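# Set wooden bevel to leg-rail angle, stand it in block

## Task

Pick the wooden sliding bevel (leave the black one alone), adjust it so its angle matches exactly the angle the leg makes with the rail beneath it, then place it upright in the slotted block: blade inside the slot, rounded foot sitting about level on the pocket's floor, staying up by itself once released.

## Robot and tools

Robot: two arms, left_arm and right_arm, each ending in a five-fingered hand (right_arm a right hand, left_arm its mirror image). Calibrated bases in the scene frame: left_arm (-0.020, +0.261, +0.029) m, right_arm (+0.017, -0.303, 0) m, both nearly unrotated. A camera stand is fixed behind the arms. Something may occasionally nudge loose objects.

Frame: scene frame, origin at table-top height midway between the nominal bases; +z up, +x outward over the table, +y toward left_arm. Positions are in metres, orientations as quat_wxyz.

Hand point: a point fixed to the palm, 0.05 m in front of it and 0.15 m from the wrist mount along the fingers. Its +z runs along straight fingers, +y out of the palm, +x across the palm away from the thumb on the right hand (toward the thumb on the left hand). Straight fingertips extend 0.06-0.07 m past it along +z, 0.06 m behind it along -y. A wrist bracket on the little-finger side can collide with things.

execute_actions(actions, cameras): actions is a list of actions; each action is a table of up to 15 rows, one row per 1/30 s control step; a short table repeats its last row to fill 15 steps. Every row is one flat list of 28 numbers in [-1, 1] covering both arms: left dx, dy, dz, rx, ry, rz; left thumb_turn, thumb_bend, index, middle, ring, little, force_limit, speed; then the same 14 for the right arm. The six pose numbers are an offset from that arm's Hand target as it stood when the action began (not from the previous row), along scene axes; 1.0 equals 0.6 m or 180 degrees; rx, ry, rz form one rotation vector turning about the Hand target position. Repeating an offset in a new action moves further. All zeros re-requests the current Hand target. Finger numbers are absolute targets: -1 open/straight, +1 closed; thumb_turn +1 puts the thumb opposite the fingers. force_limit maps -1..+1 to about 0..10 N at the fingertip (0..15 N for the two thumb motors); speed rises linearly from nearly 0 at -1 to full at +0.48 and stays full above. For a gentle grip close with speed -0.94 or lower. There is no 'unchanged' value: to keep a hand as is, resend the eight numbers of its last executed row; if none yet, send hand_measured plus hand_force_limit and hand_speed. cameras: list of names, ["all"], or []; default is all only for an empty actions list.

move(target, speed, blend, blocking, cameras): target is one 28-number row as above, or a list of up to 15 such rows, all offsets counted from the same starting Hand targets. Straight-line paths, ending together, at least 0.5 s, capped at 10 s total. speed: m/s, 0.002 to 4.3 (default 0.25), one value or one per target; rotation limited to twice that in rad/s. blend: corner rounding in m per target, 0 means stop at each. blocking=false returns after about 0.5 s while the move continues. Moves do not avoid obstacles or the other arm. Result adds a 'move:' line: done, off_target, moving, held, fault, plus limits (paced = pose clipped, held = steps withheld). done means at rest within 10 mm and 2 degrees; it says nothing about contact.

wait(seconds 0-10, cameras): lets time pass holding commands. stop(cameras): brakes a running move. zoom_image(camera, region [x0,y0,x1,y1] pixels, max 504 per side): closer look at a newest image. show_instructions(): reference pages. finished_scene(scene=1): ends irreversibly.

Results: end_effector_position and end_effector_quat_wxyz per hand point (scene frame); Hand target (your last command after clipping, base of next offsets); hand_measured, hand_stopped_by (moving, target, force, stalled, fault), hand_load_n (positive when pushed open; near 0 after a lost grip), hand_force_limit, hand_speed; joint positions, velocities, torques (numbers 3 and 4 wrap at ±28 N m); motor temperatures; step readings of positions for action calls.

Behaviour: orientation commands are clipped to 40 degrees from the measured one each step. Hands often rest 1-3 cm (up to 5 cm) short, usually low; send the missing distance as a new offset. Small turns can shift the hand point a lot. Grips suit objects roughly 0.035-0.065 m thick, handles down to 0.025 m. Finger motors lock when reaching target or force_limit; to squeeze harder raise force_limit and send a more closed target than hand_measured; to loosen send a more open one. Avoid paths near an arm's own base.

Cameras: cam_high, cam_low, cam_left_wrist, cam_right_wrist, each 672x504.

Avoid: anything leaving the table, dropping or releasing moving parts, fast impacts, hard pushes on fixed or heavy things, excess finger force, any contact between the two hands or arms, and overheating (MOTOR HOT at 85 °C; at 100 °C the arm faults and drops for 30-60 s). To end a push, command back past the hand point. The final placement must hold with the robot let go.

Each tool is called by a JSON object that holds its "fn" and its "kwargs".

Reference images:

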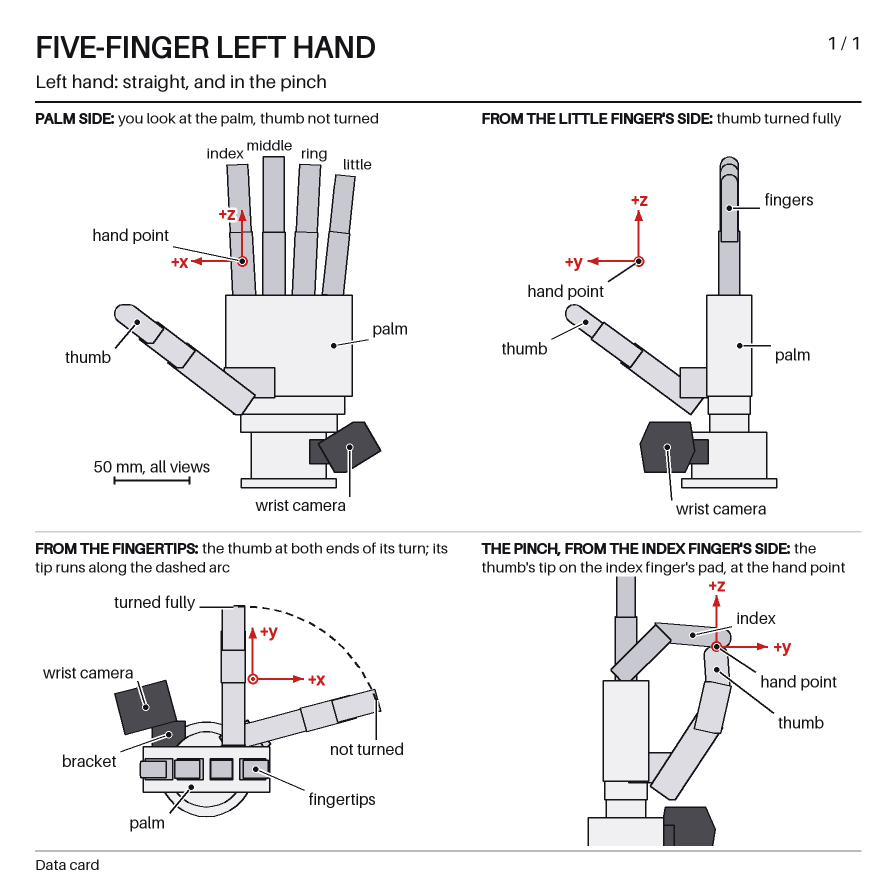

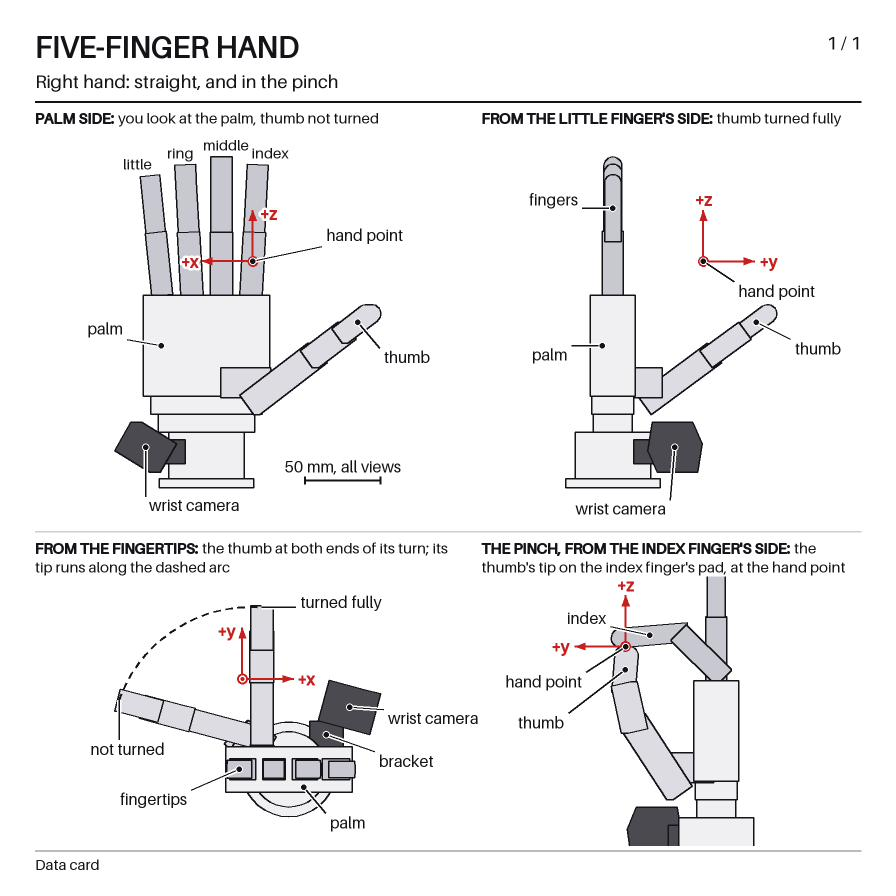

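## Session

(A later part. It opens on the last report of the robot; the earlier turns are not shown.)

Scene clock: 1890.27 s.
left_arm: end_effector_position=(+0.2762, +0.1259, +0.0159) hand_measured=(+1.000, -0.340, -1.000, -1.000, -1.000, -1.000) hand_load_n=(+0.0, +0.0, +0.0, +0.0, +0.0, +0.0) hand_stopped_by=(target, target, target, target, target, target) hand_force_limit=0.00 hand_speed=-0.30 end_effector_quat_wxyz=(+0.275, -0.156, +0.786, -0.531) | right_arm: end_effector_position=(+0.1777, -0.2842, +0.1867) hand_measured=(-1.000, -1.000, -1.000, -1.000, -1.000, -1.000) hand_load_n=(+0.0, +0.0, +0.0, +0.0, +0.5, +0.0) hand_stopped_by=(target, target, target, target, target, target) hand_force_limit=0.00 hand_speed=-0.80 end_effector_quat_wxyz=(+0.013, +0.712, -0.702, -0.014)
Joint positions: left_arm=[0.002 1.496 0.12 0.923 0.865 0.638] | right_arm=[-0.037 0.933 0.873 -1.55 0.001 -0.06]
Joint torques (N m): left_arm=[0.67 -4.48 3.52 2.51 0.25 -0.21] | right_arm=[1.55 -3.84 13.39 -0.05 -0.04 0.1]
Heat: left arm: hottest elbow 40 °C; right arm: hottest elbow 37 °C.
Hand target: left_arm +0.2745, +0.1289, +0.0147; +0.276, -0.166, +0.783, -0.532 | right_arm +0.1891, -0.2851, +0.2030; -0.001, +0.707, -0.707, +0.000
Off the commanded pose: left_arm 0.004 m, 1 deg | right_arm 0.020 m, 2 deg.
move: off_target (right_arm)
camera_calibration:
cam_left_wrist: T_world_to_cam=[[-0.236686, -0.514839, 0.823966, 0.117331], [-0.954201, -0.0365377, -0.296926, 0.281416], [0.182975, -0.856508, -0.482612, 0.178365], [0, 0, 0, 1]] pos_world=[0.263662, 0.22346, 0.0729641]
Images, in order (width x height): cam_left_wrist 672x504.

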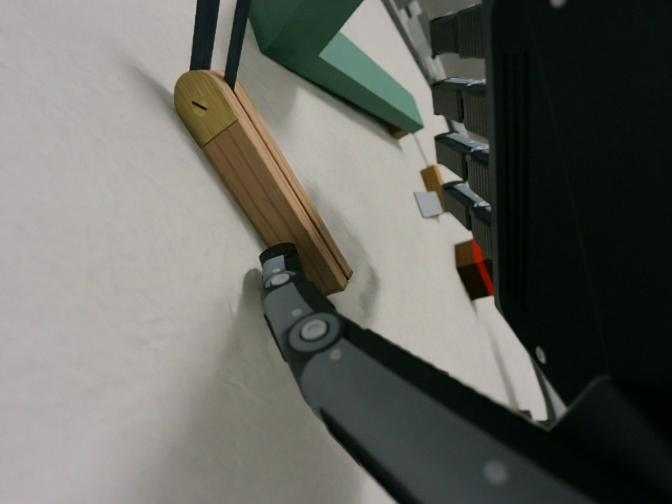

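{"fn": "execute_actions", "kwargs": {"actions": [[[0,0,0,0,0,0,1,-0.34,0.4,0.4,-1,-1,-0.3,-0.8,0,0,0,0,0,0,-1,-1,-1,-1,-1,-1,0,-0.8]],[[0,0,0,0,0,0,1,-0.34,0.4,0.4,-1,-1,-0.3,-0.8,0,0,0,0,0,0,-1,-1,-1,-1,-1,-1,0,-0.8]],[[0,0,0,0,0,0,1,-0.34,0.4,0.4,-1,-1,-0.3,-0.8,0,0,0,0,0,0,-1,-1,-1,-1,-1,-1,0,-0.8]],[[0,0,0,0,0,0,1,-0.34,0.4,0.4,-1,-1,-0.3,-0.8,0,0,0,0,0,0,-1,-1,-1,-1,-1,-1,0,-0.8]],[[0,0,0,0,0,0,1,-0.34,0.4,0.4,-1,-1,-0.3,-0.8,0,0,0,0,0,0,-1,-1,-1,-1,-1,-1,0,-0.8]]], "cameras": ["cam_left_wrist"]}}

{"fn": "zoom_image", "kwargs": {"camera": "cam_left_wrist", "region": [120, 50, 440, 350]}}

Scene clock: 1906.50 s.
left_arm: end_effector_position=(+0.2768, +0.1260, +0.0164) hand_measured=(+1.000, -0.342, +0.180, +0.144, -1.000, -1.000) hand_load_n=(-1.0, +6.5, +5.0, +4.0, +0.0, +0.0) hand_stopped_by=(target, target, force, force, target, target) hand_force_limit=-0.30 hand_speed=-0.80 end_effector_quat_wxyz=(+0.277, -0.155, +0.785, -0.531) | right_arm: end_effector_position=(+0.1777, -0.2842, +0.1867) hand_measured=(-1.000, -1.000, -1.000, -1.000, -1.000, -1.000) hand_load_n=(+0.0, +0.0, +0.0, +0.0, +0.0, +0.0) hand_stopped_by=(target, target, target, target, target, target) hand_force_limit=0.00 hand_speed=-0.80 end_effector_quat_wxyz=(+0.013, +0.712, -0.702, -0.014)
Joint positions: left_arm=[0.002 1.497 0.12 0.928 0.865 0.637] | right_arm=[-0.037 0.933 0.873 -1.55 0.001 -0.06]
Joint torques (N m): left_arm=[0.67 -4.54 3.49 2.47 0.24 -0.22] | right_arm=[1.55 -3.84 13.39 -0.05 -0.04 0.1]
Motor temperatures (°C): left_arm=[23 23 38 21 23 20] | right_arm=[22 24 38 23 21 21]
Heat: left arm: hottest elbow 38 °C; right arm: hottest elbow 38 °C.
Hand target: left_arm +0.2745, +0.1289, +0.0147; +0.277, -0.166, +0.783, -0.532 | right_arm +0.1891, -0.2851, +0.2030; -0.001, +0.707, -0.707, +0.000
Off the commanded pose: left_arm 0.004 m, 1 deg | right_arm 0.020 m, 2 deg.
Step readings (end_effector_position of left_arm | right_arm):
0: (+0.2763, +0.1259, +0.0160) | (+0.1777, -0.2842, +0.1867)
1: (+0.2763, +0.1259, +0.0160) | (+0.1777, -0.2842, +0.1867)
2: (+0.2763, +0.1259, +0.0160) | (+0.1777, -0.2842, +0.1867)
4: (+0.2763, +0.1259, +0.0160) | (+0.1777, -0.2842, +0.1867)
8: (+0.2762, +0.1259, +0.0159) | (+0.1777, -0.2842, +0.1867)
15: (+0.2762, +0.1259, +0.0159) | (+0.1777, -0.2842, +0.1867)
16: (+0.2762, +0.1259, +0.0159) | (+0.1777, -0.2842, +0.1867)
17: (+0.2762, +0.1259, +0.0159) | (+0.1777, -0.2842, +0.1867)
19: (+0.2762, +0.1259, +0.0159) | (+0.1777, -0.2842, +0.1867)
23: (+0.2761, +0.1259, +0.0158) | (+0.1777, -0.2842, +0.1867)
30: (+0.2761, +0.1259, +0.0158) | (+0.1777, -0.2842, +0.1867)
31: (+0.2761, +0.1259, +0.0158) | (+0.1777, -0.2842, +0.1867)
32: (+0.2761, +0.1259, +0.0158) | (+0.1777, -0.2842, +0.1867)
34: (+0.2761, +0.1259, +0.0158) | (+0.1777, -0.2842, +0.1867)
38: (+0.2761, +0.1259, +0.0158) | (+0.1777, -0.2842, +0.1867)
45: (+0.2761, +0.1259, +0.0158) | (+0.1777, -0.2842, +0.1867)
46: (+0.2761, +0.1259, +0.0158) | (+0.1777, -0.2842, +0.1867)
47: (+0.2761, +0.1259, +0.0158) | (+0.1777, -0.2842, +0.1867)
49: (+0.2761, +0.1259, +0.0158) | (+0.1777, -0.2842, +0.1867)
53: (+0.2761, +0.1259, +0.0158) | (+0.1777, -0.2842, +0.1867)
60: (+0.2762, +0.1260, +0.0158) | (+0.1777, -0.2842, +0.1867)
61: (+0.2762, +0.1260, +0.0158) | (+0.1777, -0.2842, +0.1867)
62: (+0.2762, +0.1260, +0.0158) | (+0.1777, -0.2842, +0.1867)
64: (+0.2765, +0.1260, +0.0161) | (+0.1777, -0.2842, +0.1867)
68: (+0.2768, +0.1260, +0.0164) | (+0.1777, -0.2842, +0.1867)
75: (+0.2768, +0.1260, +0.0164) | (+0.1777, -0.2842, +0.1867)
camera_calibration:
cam_left_wrist: T_world_to_cam=[[-0.238749, -0.514546, 0.823554, 0.117657], [-0.953288, -0.0374181, -0.299738, 0.282085], [0.185045, -0.856646, -0.481577, 0.177979], [0, 0, 0, 1]] pos_world=[0.264065, 0.22356, 0.0733651]
Images, in order (width x height): cam_left_wrist 672x504.

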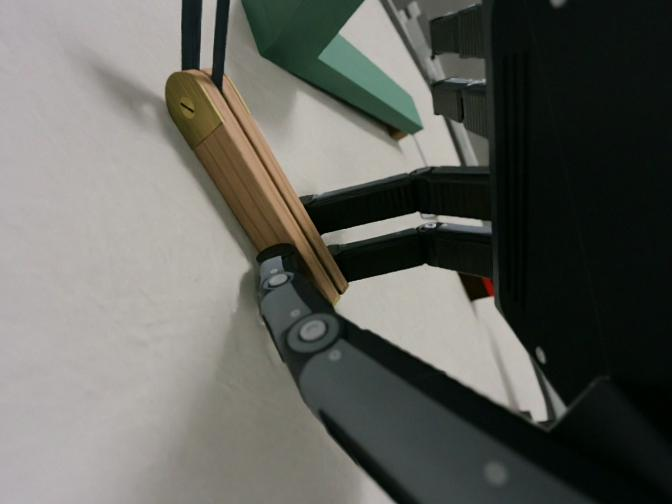

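Scaled by 1.575 from the camera's 672x504 image, which has a finer 960x720 frame.

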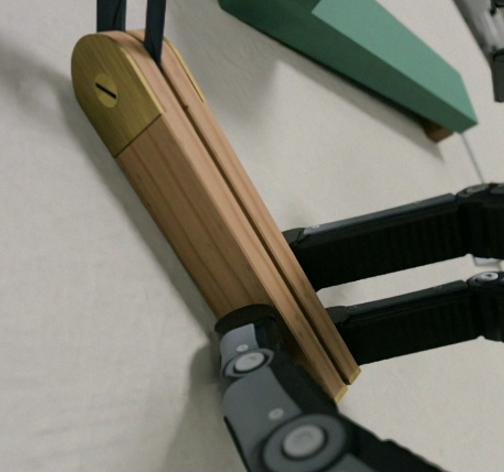

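{"fn": "zoom_image", "kwargs": {"camera": "cam_left_wrist", "region": [220, 0, 450, 160]}}

Scaled by 2.191 from the camera's 672x504 image, which has a finer 960x720 frame.

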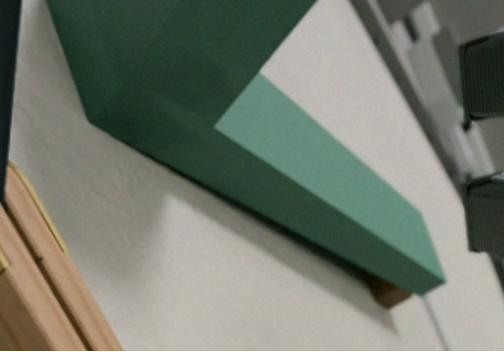

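{"fn": "execute_actions", "kwargs": {"actions": [[[0,0,0,0,0,0,1,-0.34,0.6,0.6,-1,-1,0.2,-0.85,0,0,0,0,0,0,-1,-1,-1,-1,-1,-1,0,-0.8]],[[0,0,0,0,0,0,1,-0.34,0.6,0.6,-1,-1,0.2,-0.85,0,0,0,0,0,0,-1,-1,-1,-1,-1,-1,0,-0.8]]], "cameras": []}}

{"fn": "move", "kwargs": {"target": [0, 0, 0.15, 0, 0, 0, 1, -0.34, 0.6, 0.6, -1, -1, 0.2, -0.85, 0, 0, 0, 0, 0, 0, -1, -1, -1, -1, -1, -1, 0, -0.8], "speed": 0.08, "cameras": ["cam_left_wrist", "cam_low", "cam_high"]}}

Scene clock: 1999.23 s.
left_arm: end_effector_position=(+0.2769, +0.1259, +0.0167) hand_measured=(+1.000, -0.342, +0.192, +0.154, -1.000, -1.000) hand_load_n=(-1.0, +10.5, +7.0, +8.0, +0.0, +0.0) hand_stopped_by=(target, target, force, force, target, target) hand_force_limit=0.20 hand_speed=-0.85 end_effector_quat_wxyz=(+0.277, -0.155, +0.785, -0.532) | right_arm: end_effector_position=(+0.1777, -0.2842, +0.1867) hand_measured=(-1.000, -1.000, -1.000, -1.000, -1.000, -1.000) hand_load_n=(+0.5, +0.0, +0.0, +0.0, +0.0, +0.0) hand_stopped_by=(target, target, target, target, target, target) hand_force_limit=0.00 hand_speed=-0.80 end_effector_quat_wxyz=(+0.013, +0.712, -0.702, -0.014)
Joint positions: left_arm=[0.002 1.497 0.12 0.929 0.865 0.637] | right_arm=[-0.037 0.933 0.873 -1.55 0.001 -0.06]
Joint torques (N m): left_arm=[0.67 -4.48 3.49 2.43 0.23 -0.22] | right_arm=[1.55 -3.84 13.39 -0.06 -0.04 0.11]
Heat: left arm: hottest elbow 35 °C; right arm: hottest elbow 38 °C.
Hand target: left_arm +0.2745, +0.1289, +0.0146; +0.276, -0.166, +0.783, -0.532 | right_arm +0.1891, -0.2851, +0.2030; -0.001, +0.707, -0.707, +0.000
Off the commanded pose: left_arm 0.004 m, 1 deg | right_arm 0.020 m, 2 deg.
Step readings (end_effector_position of left_arm | right_arm):
0: (+0.2768, +0.1260, +0.0164) | (+0.1777, -0.2842, +0.1867)
1: (+0.2768, +0.1260, +0.0164) | (+0.1777, -0.2842, +0.1867)
2: (+0.2768, +0.1260, +0.0164) | (+0.1777, -0.2842, +0.1867)
4: (+0.2769, +0.1259, +0.0167) | (+0.1777, -0.2842, +0.1867)
8: (+0.2769, +0.1259, +0.0167) | (+0.1777, -0.2842, +0.1867)
15: (+0.2769, +0.1259, +0.0167) | (+0.1777, -0.2842, +0.1867)
16: (+0.2769, +0.1259, +0.0167) | (+0.1777, -0.2842, +0.1867)
17: (+0.2769, +0.1259, +0.0167) | (+0.1777, -0.2842, +0.1867)
19: (+0.2769, +0.1259, +0.0167) | (+0.1777, -0.2842, +0.1867)
23: (+0.2769, +0.1259, +0.0167) | (+0.1777, -0.2842, +0.1867)
30: (+0.2769, +0.1259, +0.0167) | (+0.1777, -0.2842, +0.1867)
No camera images: "cameras" was empty.

Scene clock: 2001.27 s.
left_arm: end_effector_position=(+0.2509, +0.1255, +0.0811) hand_measured=(+1.000, -0.342, +0.192, +0.154, -1.000, -1.000) hand_load_n=(-1.0, +11.0, +6.5, +8.5, +0.0, +0.0) hand_stopped_by=(target, target, force, force, target, target) hand_force_limit=0.20 hand_speed=-0.85 end_effector_quat_wxyz=(+0.251, -0.181, +0.788, -0.531) | right_arm: end_effector_position=(+0.1777, -0.2842, +0.1867) hand_measured=(-1.000, -1.000, -1.000, -1.000, -1.000, -1.000) hand_load_n=(+0.0, +0.0, +0.0, +0.0, +0.0, +0.0) hand_stopped_by=(target, target, target, target, target, target) hand_force_limit=0.00 hand_speed=-0.80 end_effector_quat_wxyz=(+0.013, +0.712, -0.702, -0.014)
Joint positions: left_arm=[0.008 0.885 0.148 0.24 0.867 0.609] | right_arm=[-0.037 0.933 0.873 -1.55 0.001 -0.06]
Joint torques (N m): left_arm=[0.38 -2.32 14.49 1.05 0.24 0.08] | right_arm=[1.49 -3.84 13.37 -0.03 -0.04 0.1]
Heat: left arm: hottest elbow 35 °C; right arm: hottest elbow 38 °C.
Hand target: left_arm +0.2744, +0.1289, +0.1046; +0.276, -0.166, +0.783, -0.532 | right_arm +0.1891, -0.2851, +0.2030; -0.001, +0.707, -0.707, +0.000
Off the commanded pose: left_arm 0.034 m, 3 deg | right_arm 0.020 m, 2 deg.
move: off_target (left_arm, right_arm)
camera_calibration:
cam_left_wrist: T_world_to_cam=[[-0.174375, -0.501169, 0.847598, 0.0381069], [-0.971182, -0.0545022, -0.232026, 0.277797], [0.16248, -0.863632, -0.477222, 0.219667], [0, 0, 0, 1]] pos_world=[0.240745, 0.22395, 0.136987]
Images, in order (width x height): cam_high 672x504, cam_low 672x504, cam_left_wrist 672x504.

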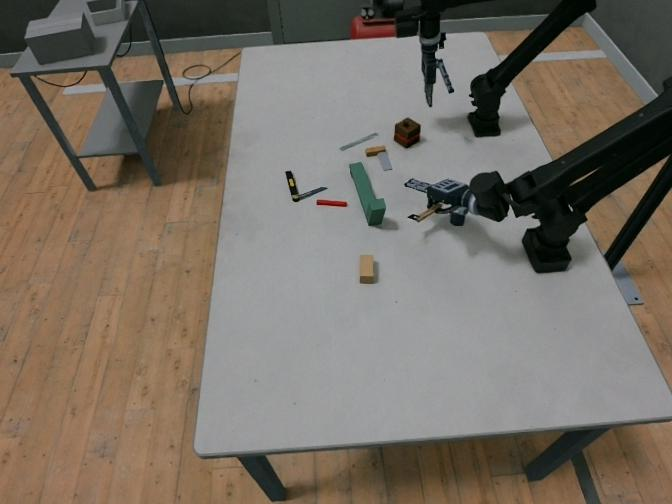

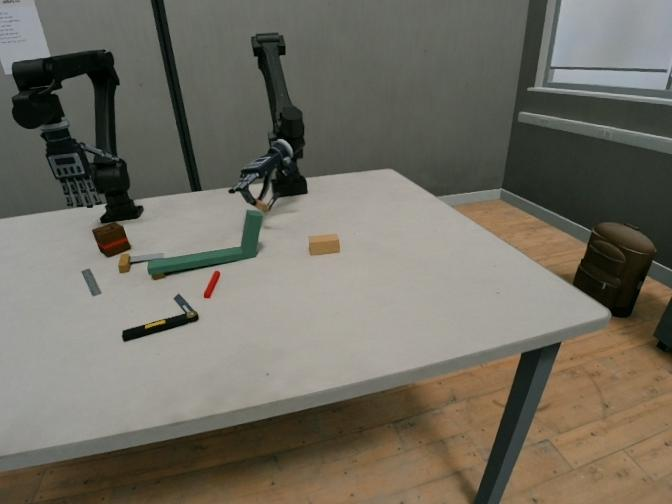

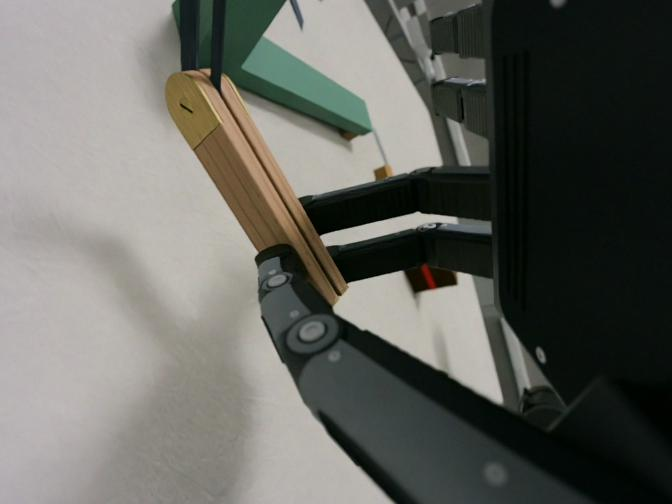

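{"fn": "move", "kwargs": {"target": [[-0.024, -0.215, 0.092, 0, 0, 0.175, 1, -0.34, 0.6, 0.6, -1, -1, 0.2, -0.85, 0, 0, 0, 0, 0, 0, -1, -1, -1, -1, -1, -1, 0, -0.8], [0.276, -0.365, 0.07, 0, 0, 0.35, 1, -0.34, 0.6, 0.6, -1, -1, 0.2, -0.85, 0, 0, 0, 0, 0, 0, -1, -1, -1, -1, -1, -1, 0, -0.8]], "blend": 0.04, "speed": 0.15, "cameras": ["cam_left_wrist", "cam_low", "cam_high"]}}

Scene clock: 2058.27 s.
left_arm: end_effector_position=(+0.4228, -0.0791, +0.1321) hand_measured=(+1.000, -0.342, +0.192, +0.154, -1.000, -1.000) hand_load_n=(-1.0, +10.5, +6.5, +8.0, +0.0, +0.0) hand_stopped_by=(target, target, force, force, target, target) hand_force_limit=0.20 hand_speed=-0.85 end_effector_quat_wxyz=(+0.514, -0.539, +0.596, -0.299) | right_arm: end_effector_position=(+0.1777, -0.2842, +0.1867) hand_measured=(-1.000, -1.000, -1.000, -1.000, -1.000, -1.000) hand_load_n=(+0.0, +0.0, +0.0, +0.0, +0.0, +0.0) hand_stopped_by=(target, target, target, target, target, target) hand_force_limit=0.00 hand_speed=-0.80 end_effector_quat_wxyz=(+0.013, +0.712, -0.702, -0.014)
Joint positions: left_arm=[-0.937 1.599 0.918 0.063 -1.042 -0.242] | right_arm=[-0.037 0.933 0.873 -1.55 0.001 -0.06]
Joint torques (N m): left_arm=[0.67 -11.22 14.64 0.96 -0.53 -0.23] | right_arm=[1.49 -3.78 13.39 -0.03 -0.04 0.1]
Motor temperatures (°C): left_arm=[23 22 44 21 23 20] | right_arm=[22 24 39 23 21 21]
Heat: left arm: hottest elbow 44 °C; right arm: hottest elbow 39 °C.
Hand target: left_arm +0.4399, -0.0901, +0.1467; +0.514, -0.551, +0.581, -0.309 | right_arm +0.1891, -0.2851, +0.2030; -0.001, +0.707, -0.707, +0.000
Off the commanded pose: left_arm 0.025 m, 2 deg | right_arm 0.020 m, 2 deg.
move: off_target (left_arm, right_arm)
camera_calibration:
cam_left_wrist: T_world_to_cam=[[0.361472, -0.463332, 0.809111, -0.296064], [-0.406004, -0.859414, -0.310754, 0.153243], [0.839344, -0.216174, -0.498769, -0.192743], [0, 0, 0, 1]] pos_world=[0.331014, -0.0471427, 0.191036]
Images, in order (width x height): cam_high 672x504, cam_low 672x504, cam_left_wrist 672x504.

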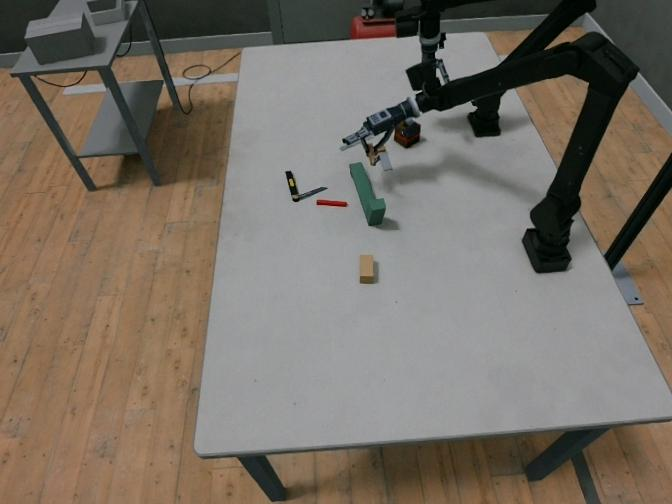

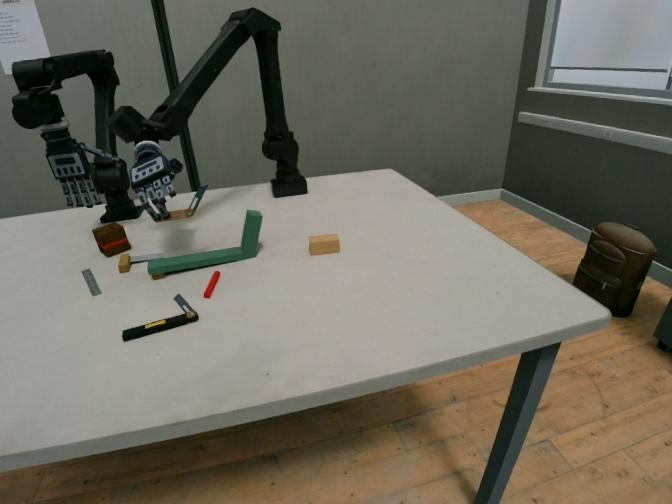

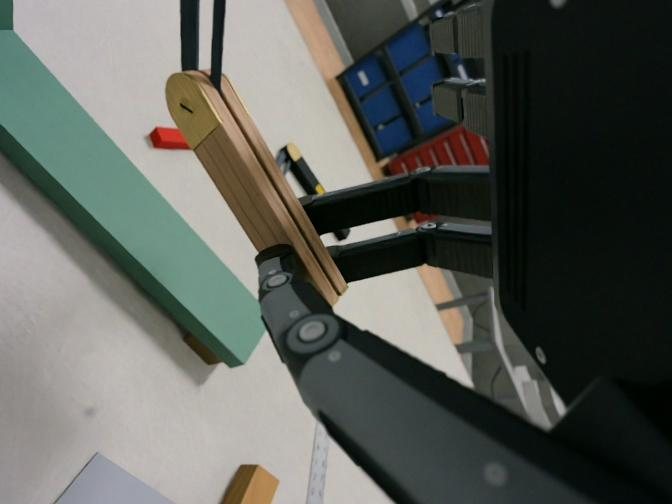

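{"fn": "zoom_image", "kwargs": {"camera": "cam_left_wrist", "region": [0, 0, 290, 380]}}

{"fn": "zoom_image", "kwargs": {"camera": "cam_low", "region": [120, 130, 290, 290]}}

Scaled by 1.326 from the camera's 672x504 image, which has a finer 960x720 frame.

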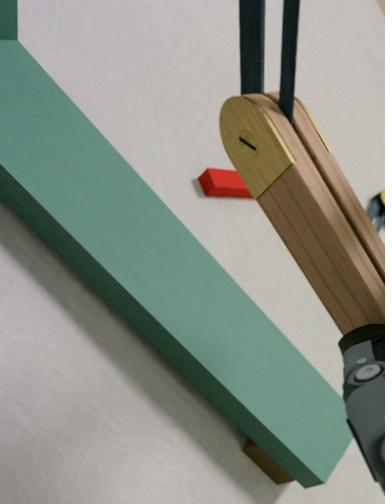

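Scaled by 2.965 from the camera's 672x504 image, which has a finer 960x720 frame.

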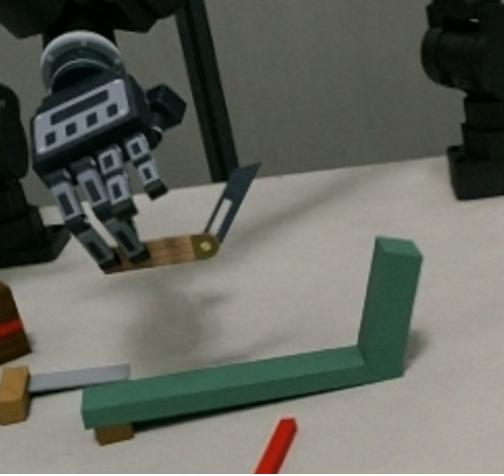

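{"fn": "zoom_image", "kwargs": {"camera": "cam_low", "region": [150, 175, 220, 230]}}

{"fn": "zoom_image", "kwargs": {"camera": "cam_low", "region": [140, 200, 270, 290]}}

Scaled by 7.200 from the camera's 672x504 image, which has a finer 960x720 frame.

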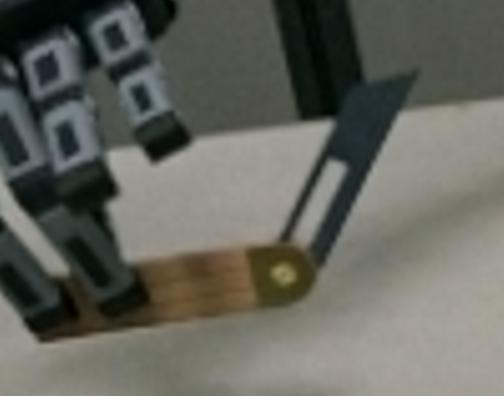

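Scaled by 3.877 from the camera's 672x504 image, which has a finer 960x720 frame.

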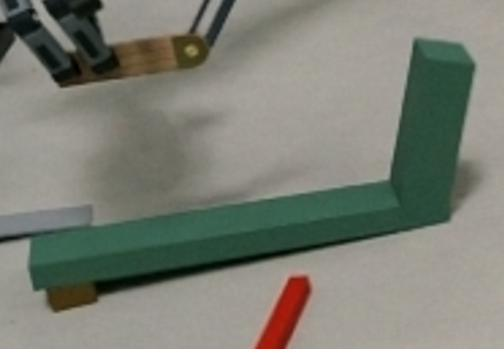

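{"fn": "move", "kwargs": {"target": [0.037, 0.032, -0.095, -0.0077, -0.001, 0, 1, -0.34, 0.6, 0.6, -1, -1, 0.2, -0.85, 0, 0, 0, 0, 0, 0, -1, -1, -1, -1, -1, -1, 0, -0.8], "speed": 0.1, "cameras": ["cam_left_wrist", "cam_low"]}}

{"fn": "zoom_image", "kwargs": {"camera": "cam_low", "region": [140, 180, 270, 290]}}

Scene clock: 2152.37 s.
left_arm: end_effector_position=(+0.4597, -0.0776, +0.0976) hand_measured=(+1.000, -0.342, +0.192, +0.154, -1.000, -1.000) hand_load_n=(-1.0, +10.5, +6.5, +8.0, +0.0, +0.0) hand_stopped_by=(target, target, force, force, target, target) hand_force_limit=0.20 hand_speed=-0.85 end_effector_quat_wxyz=(-0.504, +0.559, -0.574, +0.323) | right_arm: end_effector_position=(+0.1777, -0.2842, +0.1867) hand_measured=(-1.000, -1.000, -1.000, -1.000, -1.000, -1.000) hand_load_n=(+0.5, +0.0, +0.0, +0.0, +0.0, +0.0) hand_stopped_by=(target, target, target, target, target, target) hand_force_limit=0.00 hand_speed=-0.80 end_effector_quat_wxyz=(+0.013, +0.712, -0.702, -0.014)
Joint positions: left_arm=[-0.869 1.709 0.918 0.253 -0.984 -0.232] | right_arm=[-0.037 0.933 0.873 -1.55 0.001 -0.06]
Joint torques (N m): left_arm=[0.56 -12.28 8.25 2.45 -0.32 0.14] | right_arm=[1.55 -3.78 13.39 -0.03 -0.04 0.1]
Heat: left arm: hottest elbow 45 °C; right arm: hottest elbow 39 °C.
Hand target: left_arm +0.4621, -0.0709, +0.0896; -0.508, +0.556, -0.576, +0.317 | right_arm +0.1891, -0.2851, +0.2030; -0.001, +0.707, -0.707, +0.000
Off the commanded pose: left_arm 0.011 m, 1 deg | right_arm 0.020 m, 2 deg.
move: off_target (left_arm, right_arm)
camera_calibration:
cam_left_wrist: T_world_to_cam=[[0.348192, -0.397314, 0.849061, -0.273412], [-0.385465, -0.886306, -0.256668, 0.14198], [0.854505, -0.237914, -0.461755, -0.252904], [0, 0, 0, 1]] pos_world=[0.366036, -0.0429621, 0.151806]
Images, in order (width x height): cam_low 672x504, cam_left_wrist 672x504.

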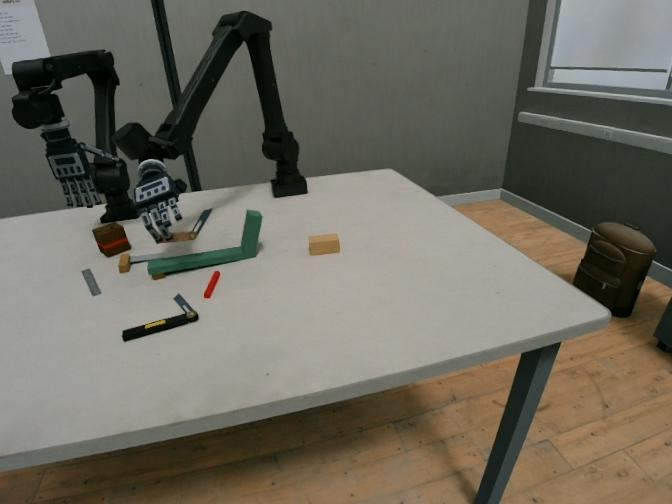

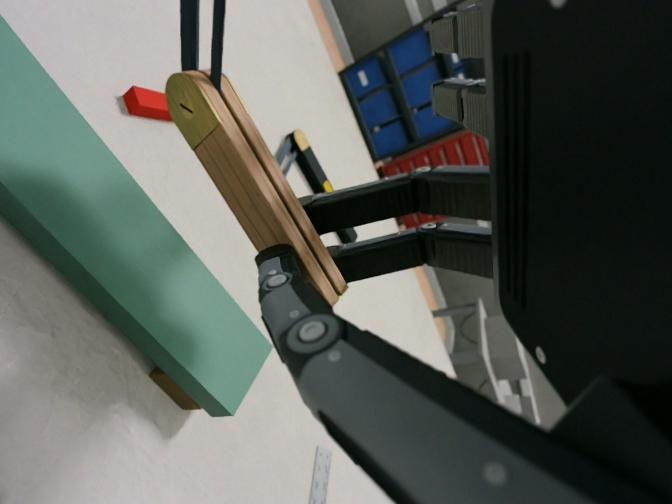

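Scaled by 3.877 from the camera's 672x504 image, which has a finer 960x720 frame.

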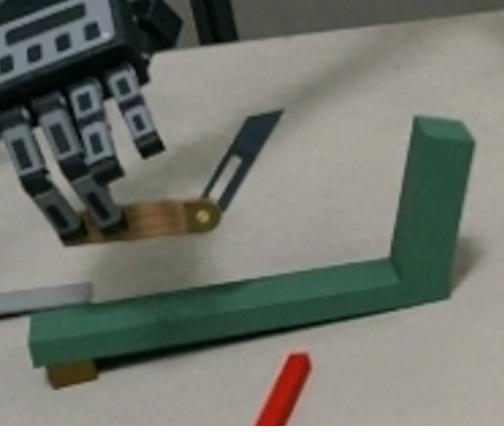

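{"fn": "move", "kwargs": {"target": [-0.025, 0.01, -0.066, 0, 0, 0, 1, -0.34, 0.6, 0.6, -1, -1, 0.2, -0.85, 0, 0, 0, 0, 0, 0, -1, -1, -1, -1, -1, -1, 0, -0.8], "speed": 0.08, "cameras": ["cam_left_wrist", "cam_low"]}}

{"fn": "zoom_image", "kwargs": {"camera": "cam_low", "region": [140, 180, 270, 290]}}

{"fn": "zoom_image", "kwargs": {"camera": "cam_left_wrist", "region": [0, 0, 360, 320]}}

Scene clock: 2169.50 s.
left_arm: end_effector_position=(+0.4495, -0.0638, +0.0560) hand_measured=(+1.000, -0.342, +0.192, +0.154, -1.000, -1.000) hand_load_n=(-1.0, +11.0, +6.5, +8.5, +0.0, +0.0) hand_stopped_by=(target, target, force, force, target, target) hand_force_limit=0.20 hand_speed=-0.85 end_effector_quat_wxyz=(-0.507, +0.558, -0.576, +0.315) | right_arm: end_effector_position=(+0.1777, -0.2842, +0.1867) hand_measured=(-1.000, -1.000, -1.000, -1.000, -1.000, -1.000) hand_load_n=(+0.0, +0.0, +0.0, +0.0, +0.0, +0.0) hand_stopped_by=(target, target, target, target, target, target) hand_force_limit=0.00 hand_speed=-0.80 end_effector_quat_wxyz=(+0.013, +0.712, -0.702, -0.014)
Joint positions: left_arm=[-0.869 1.772 0.854 0.365 -0.993 -0.231] | right_arm=[-0.037 0.933 0.873 -1.55 0.001 -0.06]
Joint torques (N m): left_arm=[-0.67 -12.28 7.49 2.41 -0.48 -0.04] | right_arm=[1.49 -3.84 13.39 -0.05 -0.04 0.1]
Heat: left arm: hottest elbow 43 °C; right arm: hottest elbow 39 °C.
Hand target: left_arm +0.4472, -0.0648, +0.0500; -0.508, +0.556, -0.576, +0.317 | right_arm +0.1891, -0.2851, +0.2030; -0.001, +0.707, -0.707, +0.000
Off the commanded pose: left_arm 0.007 m, 0 deg | right_arm 0.020 m, 2 deg.
move: off_target (right_arm)
camera_calibration:
cam_left_wrist: T_world_to_cam=[[0.356141, -0.406514, 0.841374, -0.232899], [-0.379779, -0.885661, -0.267157, 0.13768], [0.853775, -0.224391, -0.469806, -0.258504], [0, 0, 0, 1]] pos_world=[0.355937, -0.030745, 0.111291]
Images, in order (width x height): cam_low 672x504, cam_left_wrist 672x504.

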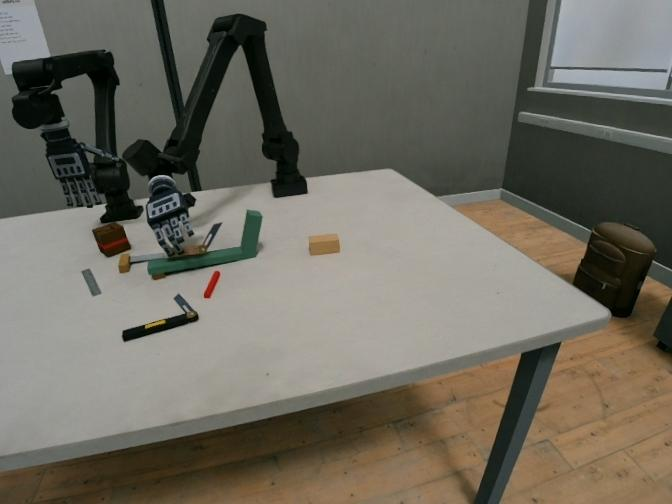

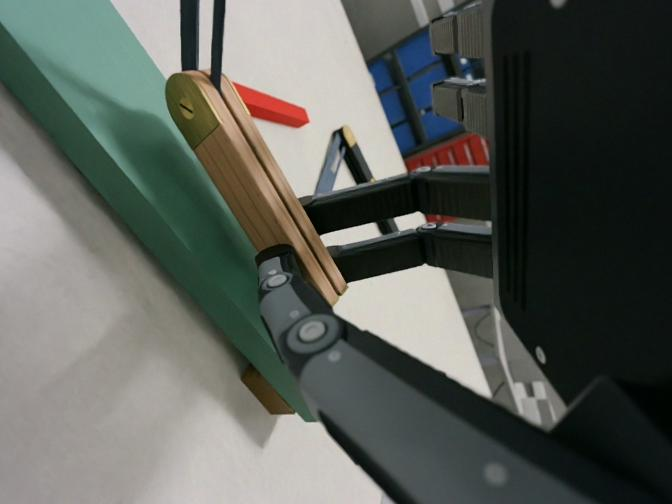

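Scaled by 3.877 from the camera's 672x504 image, which has a finer 960x720 frame.

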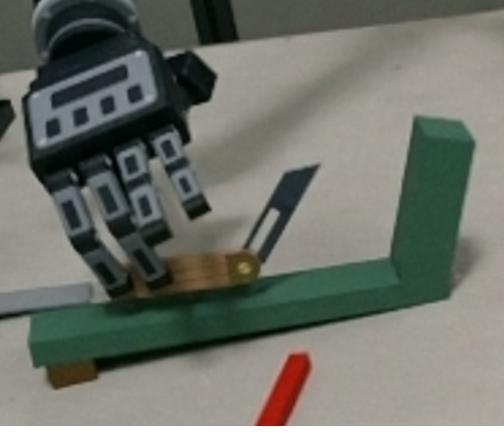

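Scaled by 1.400 from the camera's 672x504 image, which has a finer 960x720 frame.

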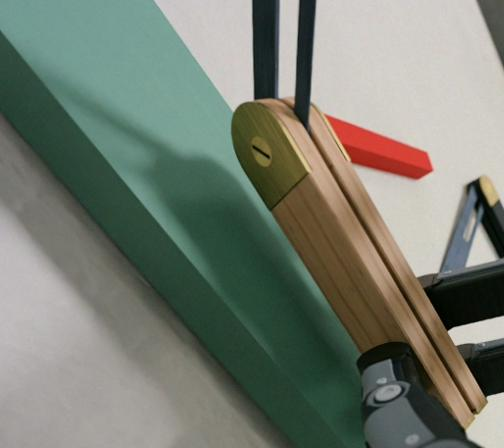

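{"fn": "move", "kwargs": {"target": [-0.0208, 0.075, -0.018, 0, 0, 0.003, 1, -0.34, 0.6, 0.6, -1, -1, 0.2, -0.85, 0, 0, 0, 0, 0, 0, -1, -1, -1, -1, -1, -1, 0, -0.8], "speed": 0.06, "cameras": ["cam_left_wrist", "cam_low"]}}

{"fn": "zoom_image", "kwargs": {"camera": "cam_low", "region": [140, 180, 270, 290]}}

{"fn": "zoom_image", "kwargs": {"camera": "cam_left_wrist", "region": [0, 0, 360, 320]}}

Scene clock: 2190.73 s.
left_arm: end_effector_position=(+0.4356, -0.0311, +0.0445) hand_measured=(+1.000, -0.342, +0.192, +0.154, -1.000, -1.000) hand_load_n=(-1.0, +10.0, +7.0, +8.5, +0.0, +0.0) hand_stopped_by=(target, target, force, force, target, target) hand_force_limit=0.20 hand_speed=-0.85 end_effector_quat_wxyz=(-0.506, +0.561, -0.570, +0.323) | right_arm: end_effector_position=(+0.1777, -0.2842, +0.1867) hand_measured=(-1.000, -1.000, -1.000, -1.000, -1.000, -1.000) hand_load_n=(+0.0, +0.0, +0.5, +0.0, +0.0, +0.0) hand_stopped_by=(target, target, target, target, target, target) hand_force_limit=0.00 hand_speed=-0.80 end_effector_quat_wxyz=(+0.013, +0.712, -0.702, -0.014)
Joint positions: left_arm=[-0.842 1.744 0.739 0.488 -0.968 -0.212] | right_arm=[-0.037 0.933 0.873 -1.55 0.001 -0.06]
Joint torques (N m): left_arm=[0.79 -12.28 5.9 2.13 -0.2 0.1] | right_arm=[1.49 -3.9 13.39 -0.03 -0.04 0.1]
Heat: left arm: hottest elbow 41 °C; right arm: hottest elbow 39 °C.
Hand target: left_arm +0.4347, -0.0200, +0.0393; -0.509, +0.559, -0.574, +0.315 | right_arm +0.1891, -0.2851, +0.2030; -0.001, +0.707, -0.707, +0.000
Off the commanded pose: left_arm 0.013 m, 1 deg | right_arm 0.020 m, 2 deg.
move: off_target (left_arm, right_arm)
camera_calibration:
cam_left_wrist: T_world_to_cam=[[0.347165, -0.392558, 0.851689, -0.201152], [-0.376952, -0.889991, -0.256559, 0.156464], [0.85871, -0.231977, -0.45695, -0.247616], [0, 0, 0, 1]] pos_world=[0.341443, 0.00284689, 0.098313]
Images, in order (width x height): cam_low 672x504, cam_left_wrist 672x504.

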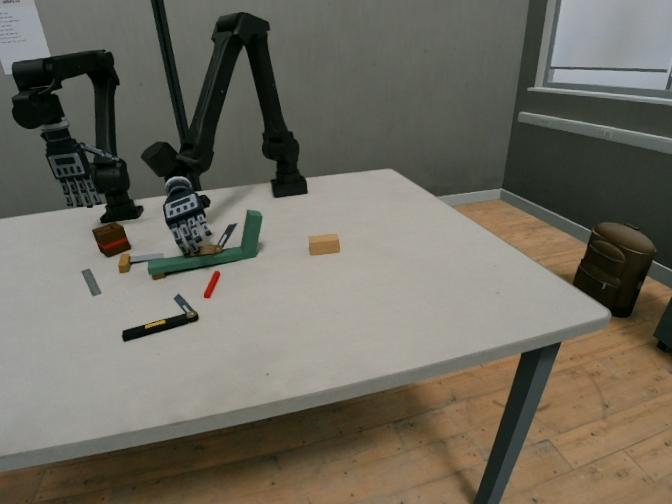

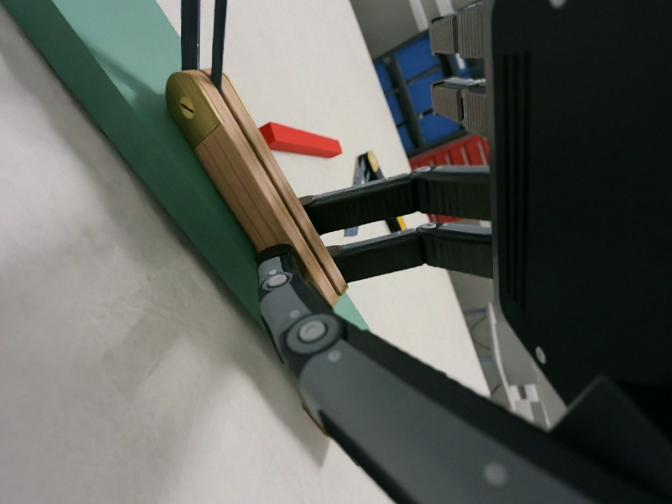

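Scaled by 3.877 from the camera's 672x504 image, which has a finer 960x720 frame.

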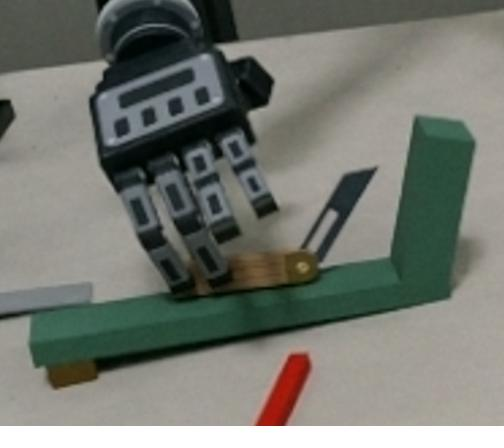

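Scaled by 1.400 from the camera's 672x504 image, which has a finer 960x720 frame.

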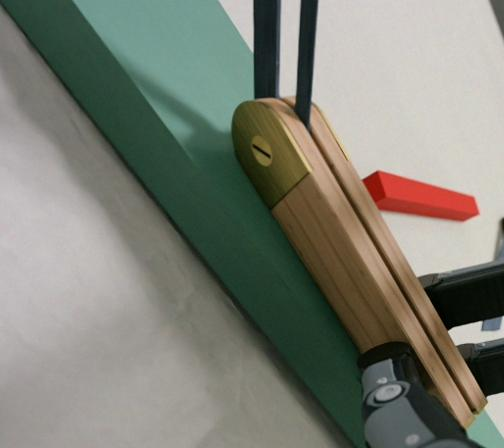

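{"fn": "zoom_image", "kwargs": {"camera": "cam_low", "region": [180, 215, 250, 270]}}

{"fn": "zoom_image", "kwargs": {"camera": "cam_left_wrist", "region": [160, 50, 360, 310]}}

Scaled by 7.200 from the camera's 672x504 image, which has a finer 960x720 frame.

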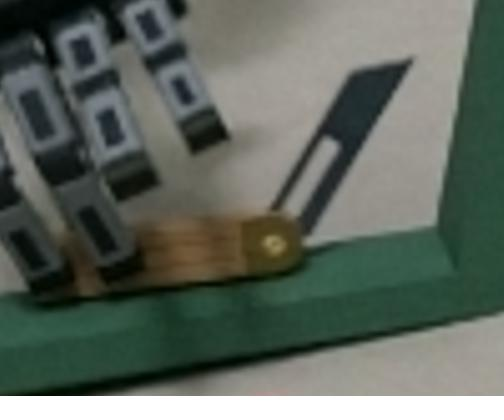

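Scaled by 1.938 from the camera's 672x504 image, which has a finer 960x720 frame.

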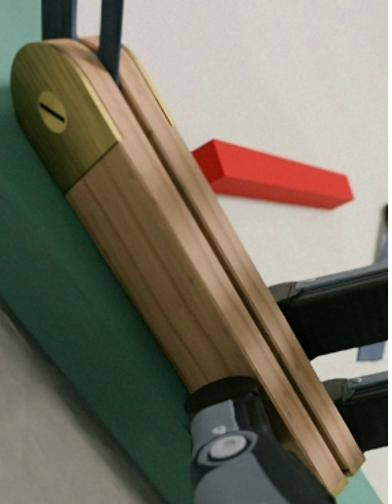

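{"fn": "move", "kwargs": {"target": [0, 0.012, 0.002, 0.0083, 0.001, 0.0139, 1, -0.34, 0.6, 0.6, -1, -1, 0.2, -0.85, 0, 0, 0, 0, 0, 0, -1, -1, -1, -1, -1, -1, 0, -0.8], "speed": 0.06, "cameras": ["cam_left_wrist", "cam_low"]}}

{"fn": "zoom_image", "kwargs": {"camera": "cam_low", "region": [180, 205, 270, 275]}}

{"fn": "zoom_image", "kwargs": {"camera": "cam_left_wrist", "region": [0, 0, 360, 320]}}

Scene clock: 2258.20 s.
left_arm: end_effector_position=(+0.4346, -0.0212, +0.0444) hand_measured=(+1.000, -0.342, +0.192, +0.154, -1.000, -1.000) hand_load_n=(-1.0, +10.5, +6.5, +8.0, +0.0, +0.0) hand_stopped_by=(target, target, force, force, target, target) hand_force_limit=0.20 hand_speed=-0.85 end_effector_quat_wxyz=(+0.520, -0.563, +0.564, -0.306) | right_arm: end_effector_position=(+0.1777, -0.2842, +0.1867) hand_measured=(-1.000, -1.000, -1.000, -1.000, -1.000, -1.000) hand_load_n=(+0.0, -0.5, +0.0, +0.0, +0.0, -0.5) hand_stopped_by=(target, target, target, target, target, target) hand_force_limit=0.00 hand_speed=-0.80 end_effector_quat_wxyz=(+0.013, +0.712, -0.702, -0.014)
Joint positions: left_arm=[-0.842 1.744 0.739 0.469 -1.01 -0.211] | right_arm=[-0.037 0.933 0.873 -1.55 0.001 -0.06]
Joint torques (N m): left_arm=[0.62 -12.34 7.15 0.91 -0.39 -0.09] | right_arm=[1.61 -3.84 13.39 -0.05 -0.04 0.1]
Motor temperatures (°C): left_arm=[23 24 37 21 23 20] | right_arm=[21 24 40 23 21 21]
Heat: left arm: hottest elbow 37 °C; right arm: hottest elbow 40 °C.
Hand target: left_arm +0.4347, -0.0128, +0.0405; +0.522, -0.565, +0.566, -0.295 | right_arm +0.1891, -0.2851, +0.2030; -0.001, +0.707, -0.707, +0.000
Off the commanded pose: left_arm 0.009 m, 1 deg | right_arm 0.020 m, 2 deg.
move: off_target (right_arm)
camera_calibration:
cam_left_wrist: T_world_to_cam=[[0.359537, -0.404041, 0.841121, -0.201855], [-0.343963, -0.895308, -0.283044, 0.151579], [0.867423, -0.18755, -0.460871, -0.247112], [0, 0, 0, 1]] pos_world=[0.339063, 0.00780641, 0.098801]
Images, in order (width x height): cam_low 672x504, cam_left_wrist 672x504.

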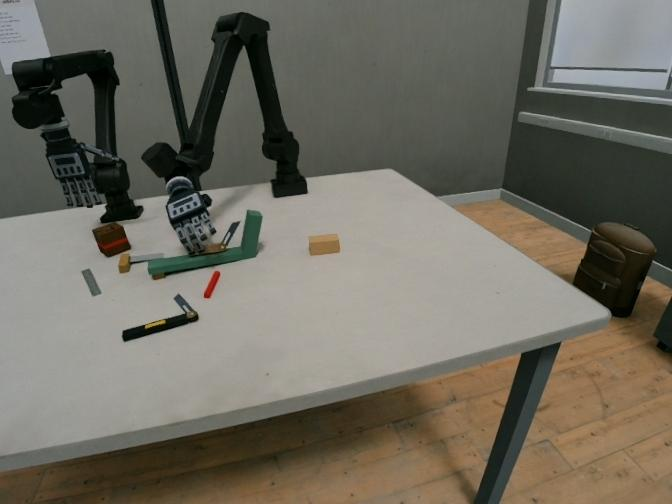

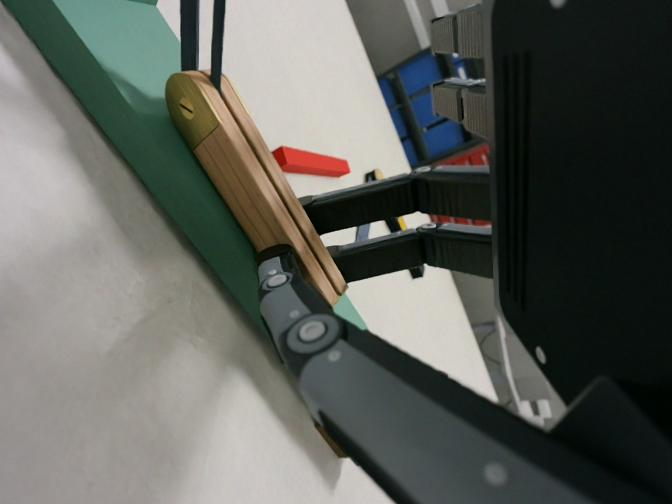

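Scaled by 5.600 from the camera's 672x504 image, which has a finer 960x720 frame.

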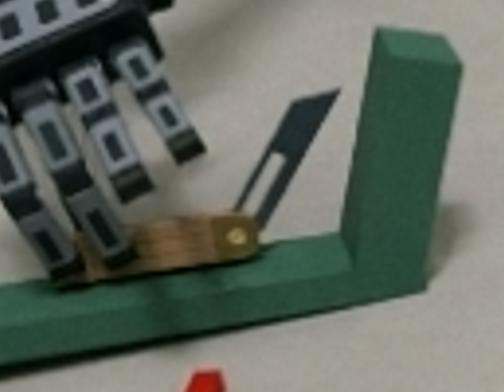

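Scaled by 1.400 from the camera's 672x504 image, which has a finer 960x720 frame.

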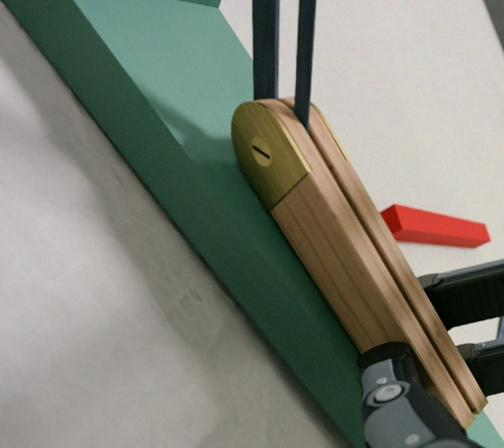

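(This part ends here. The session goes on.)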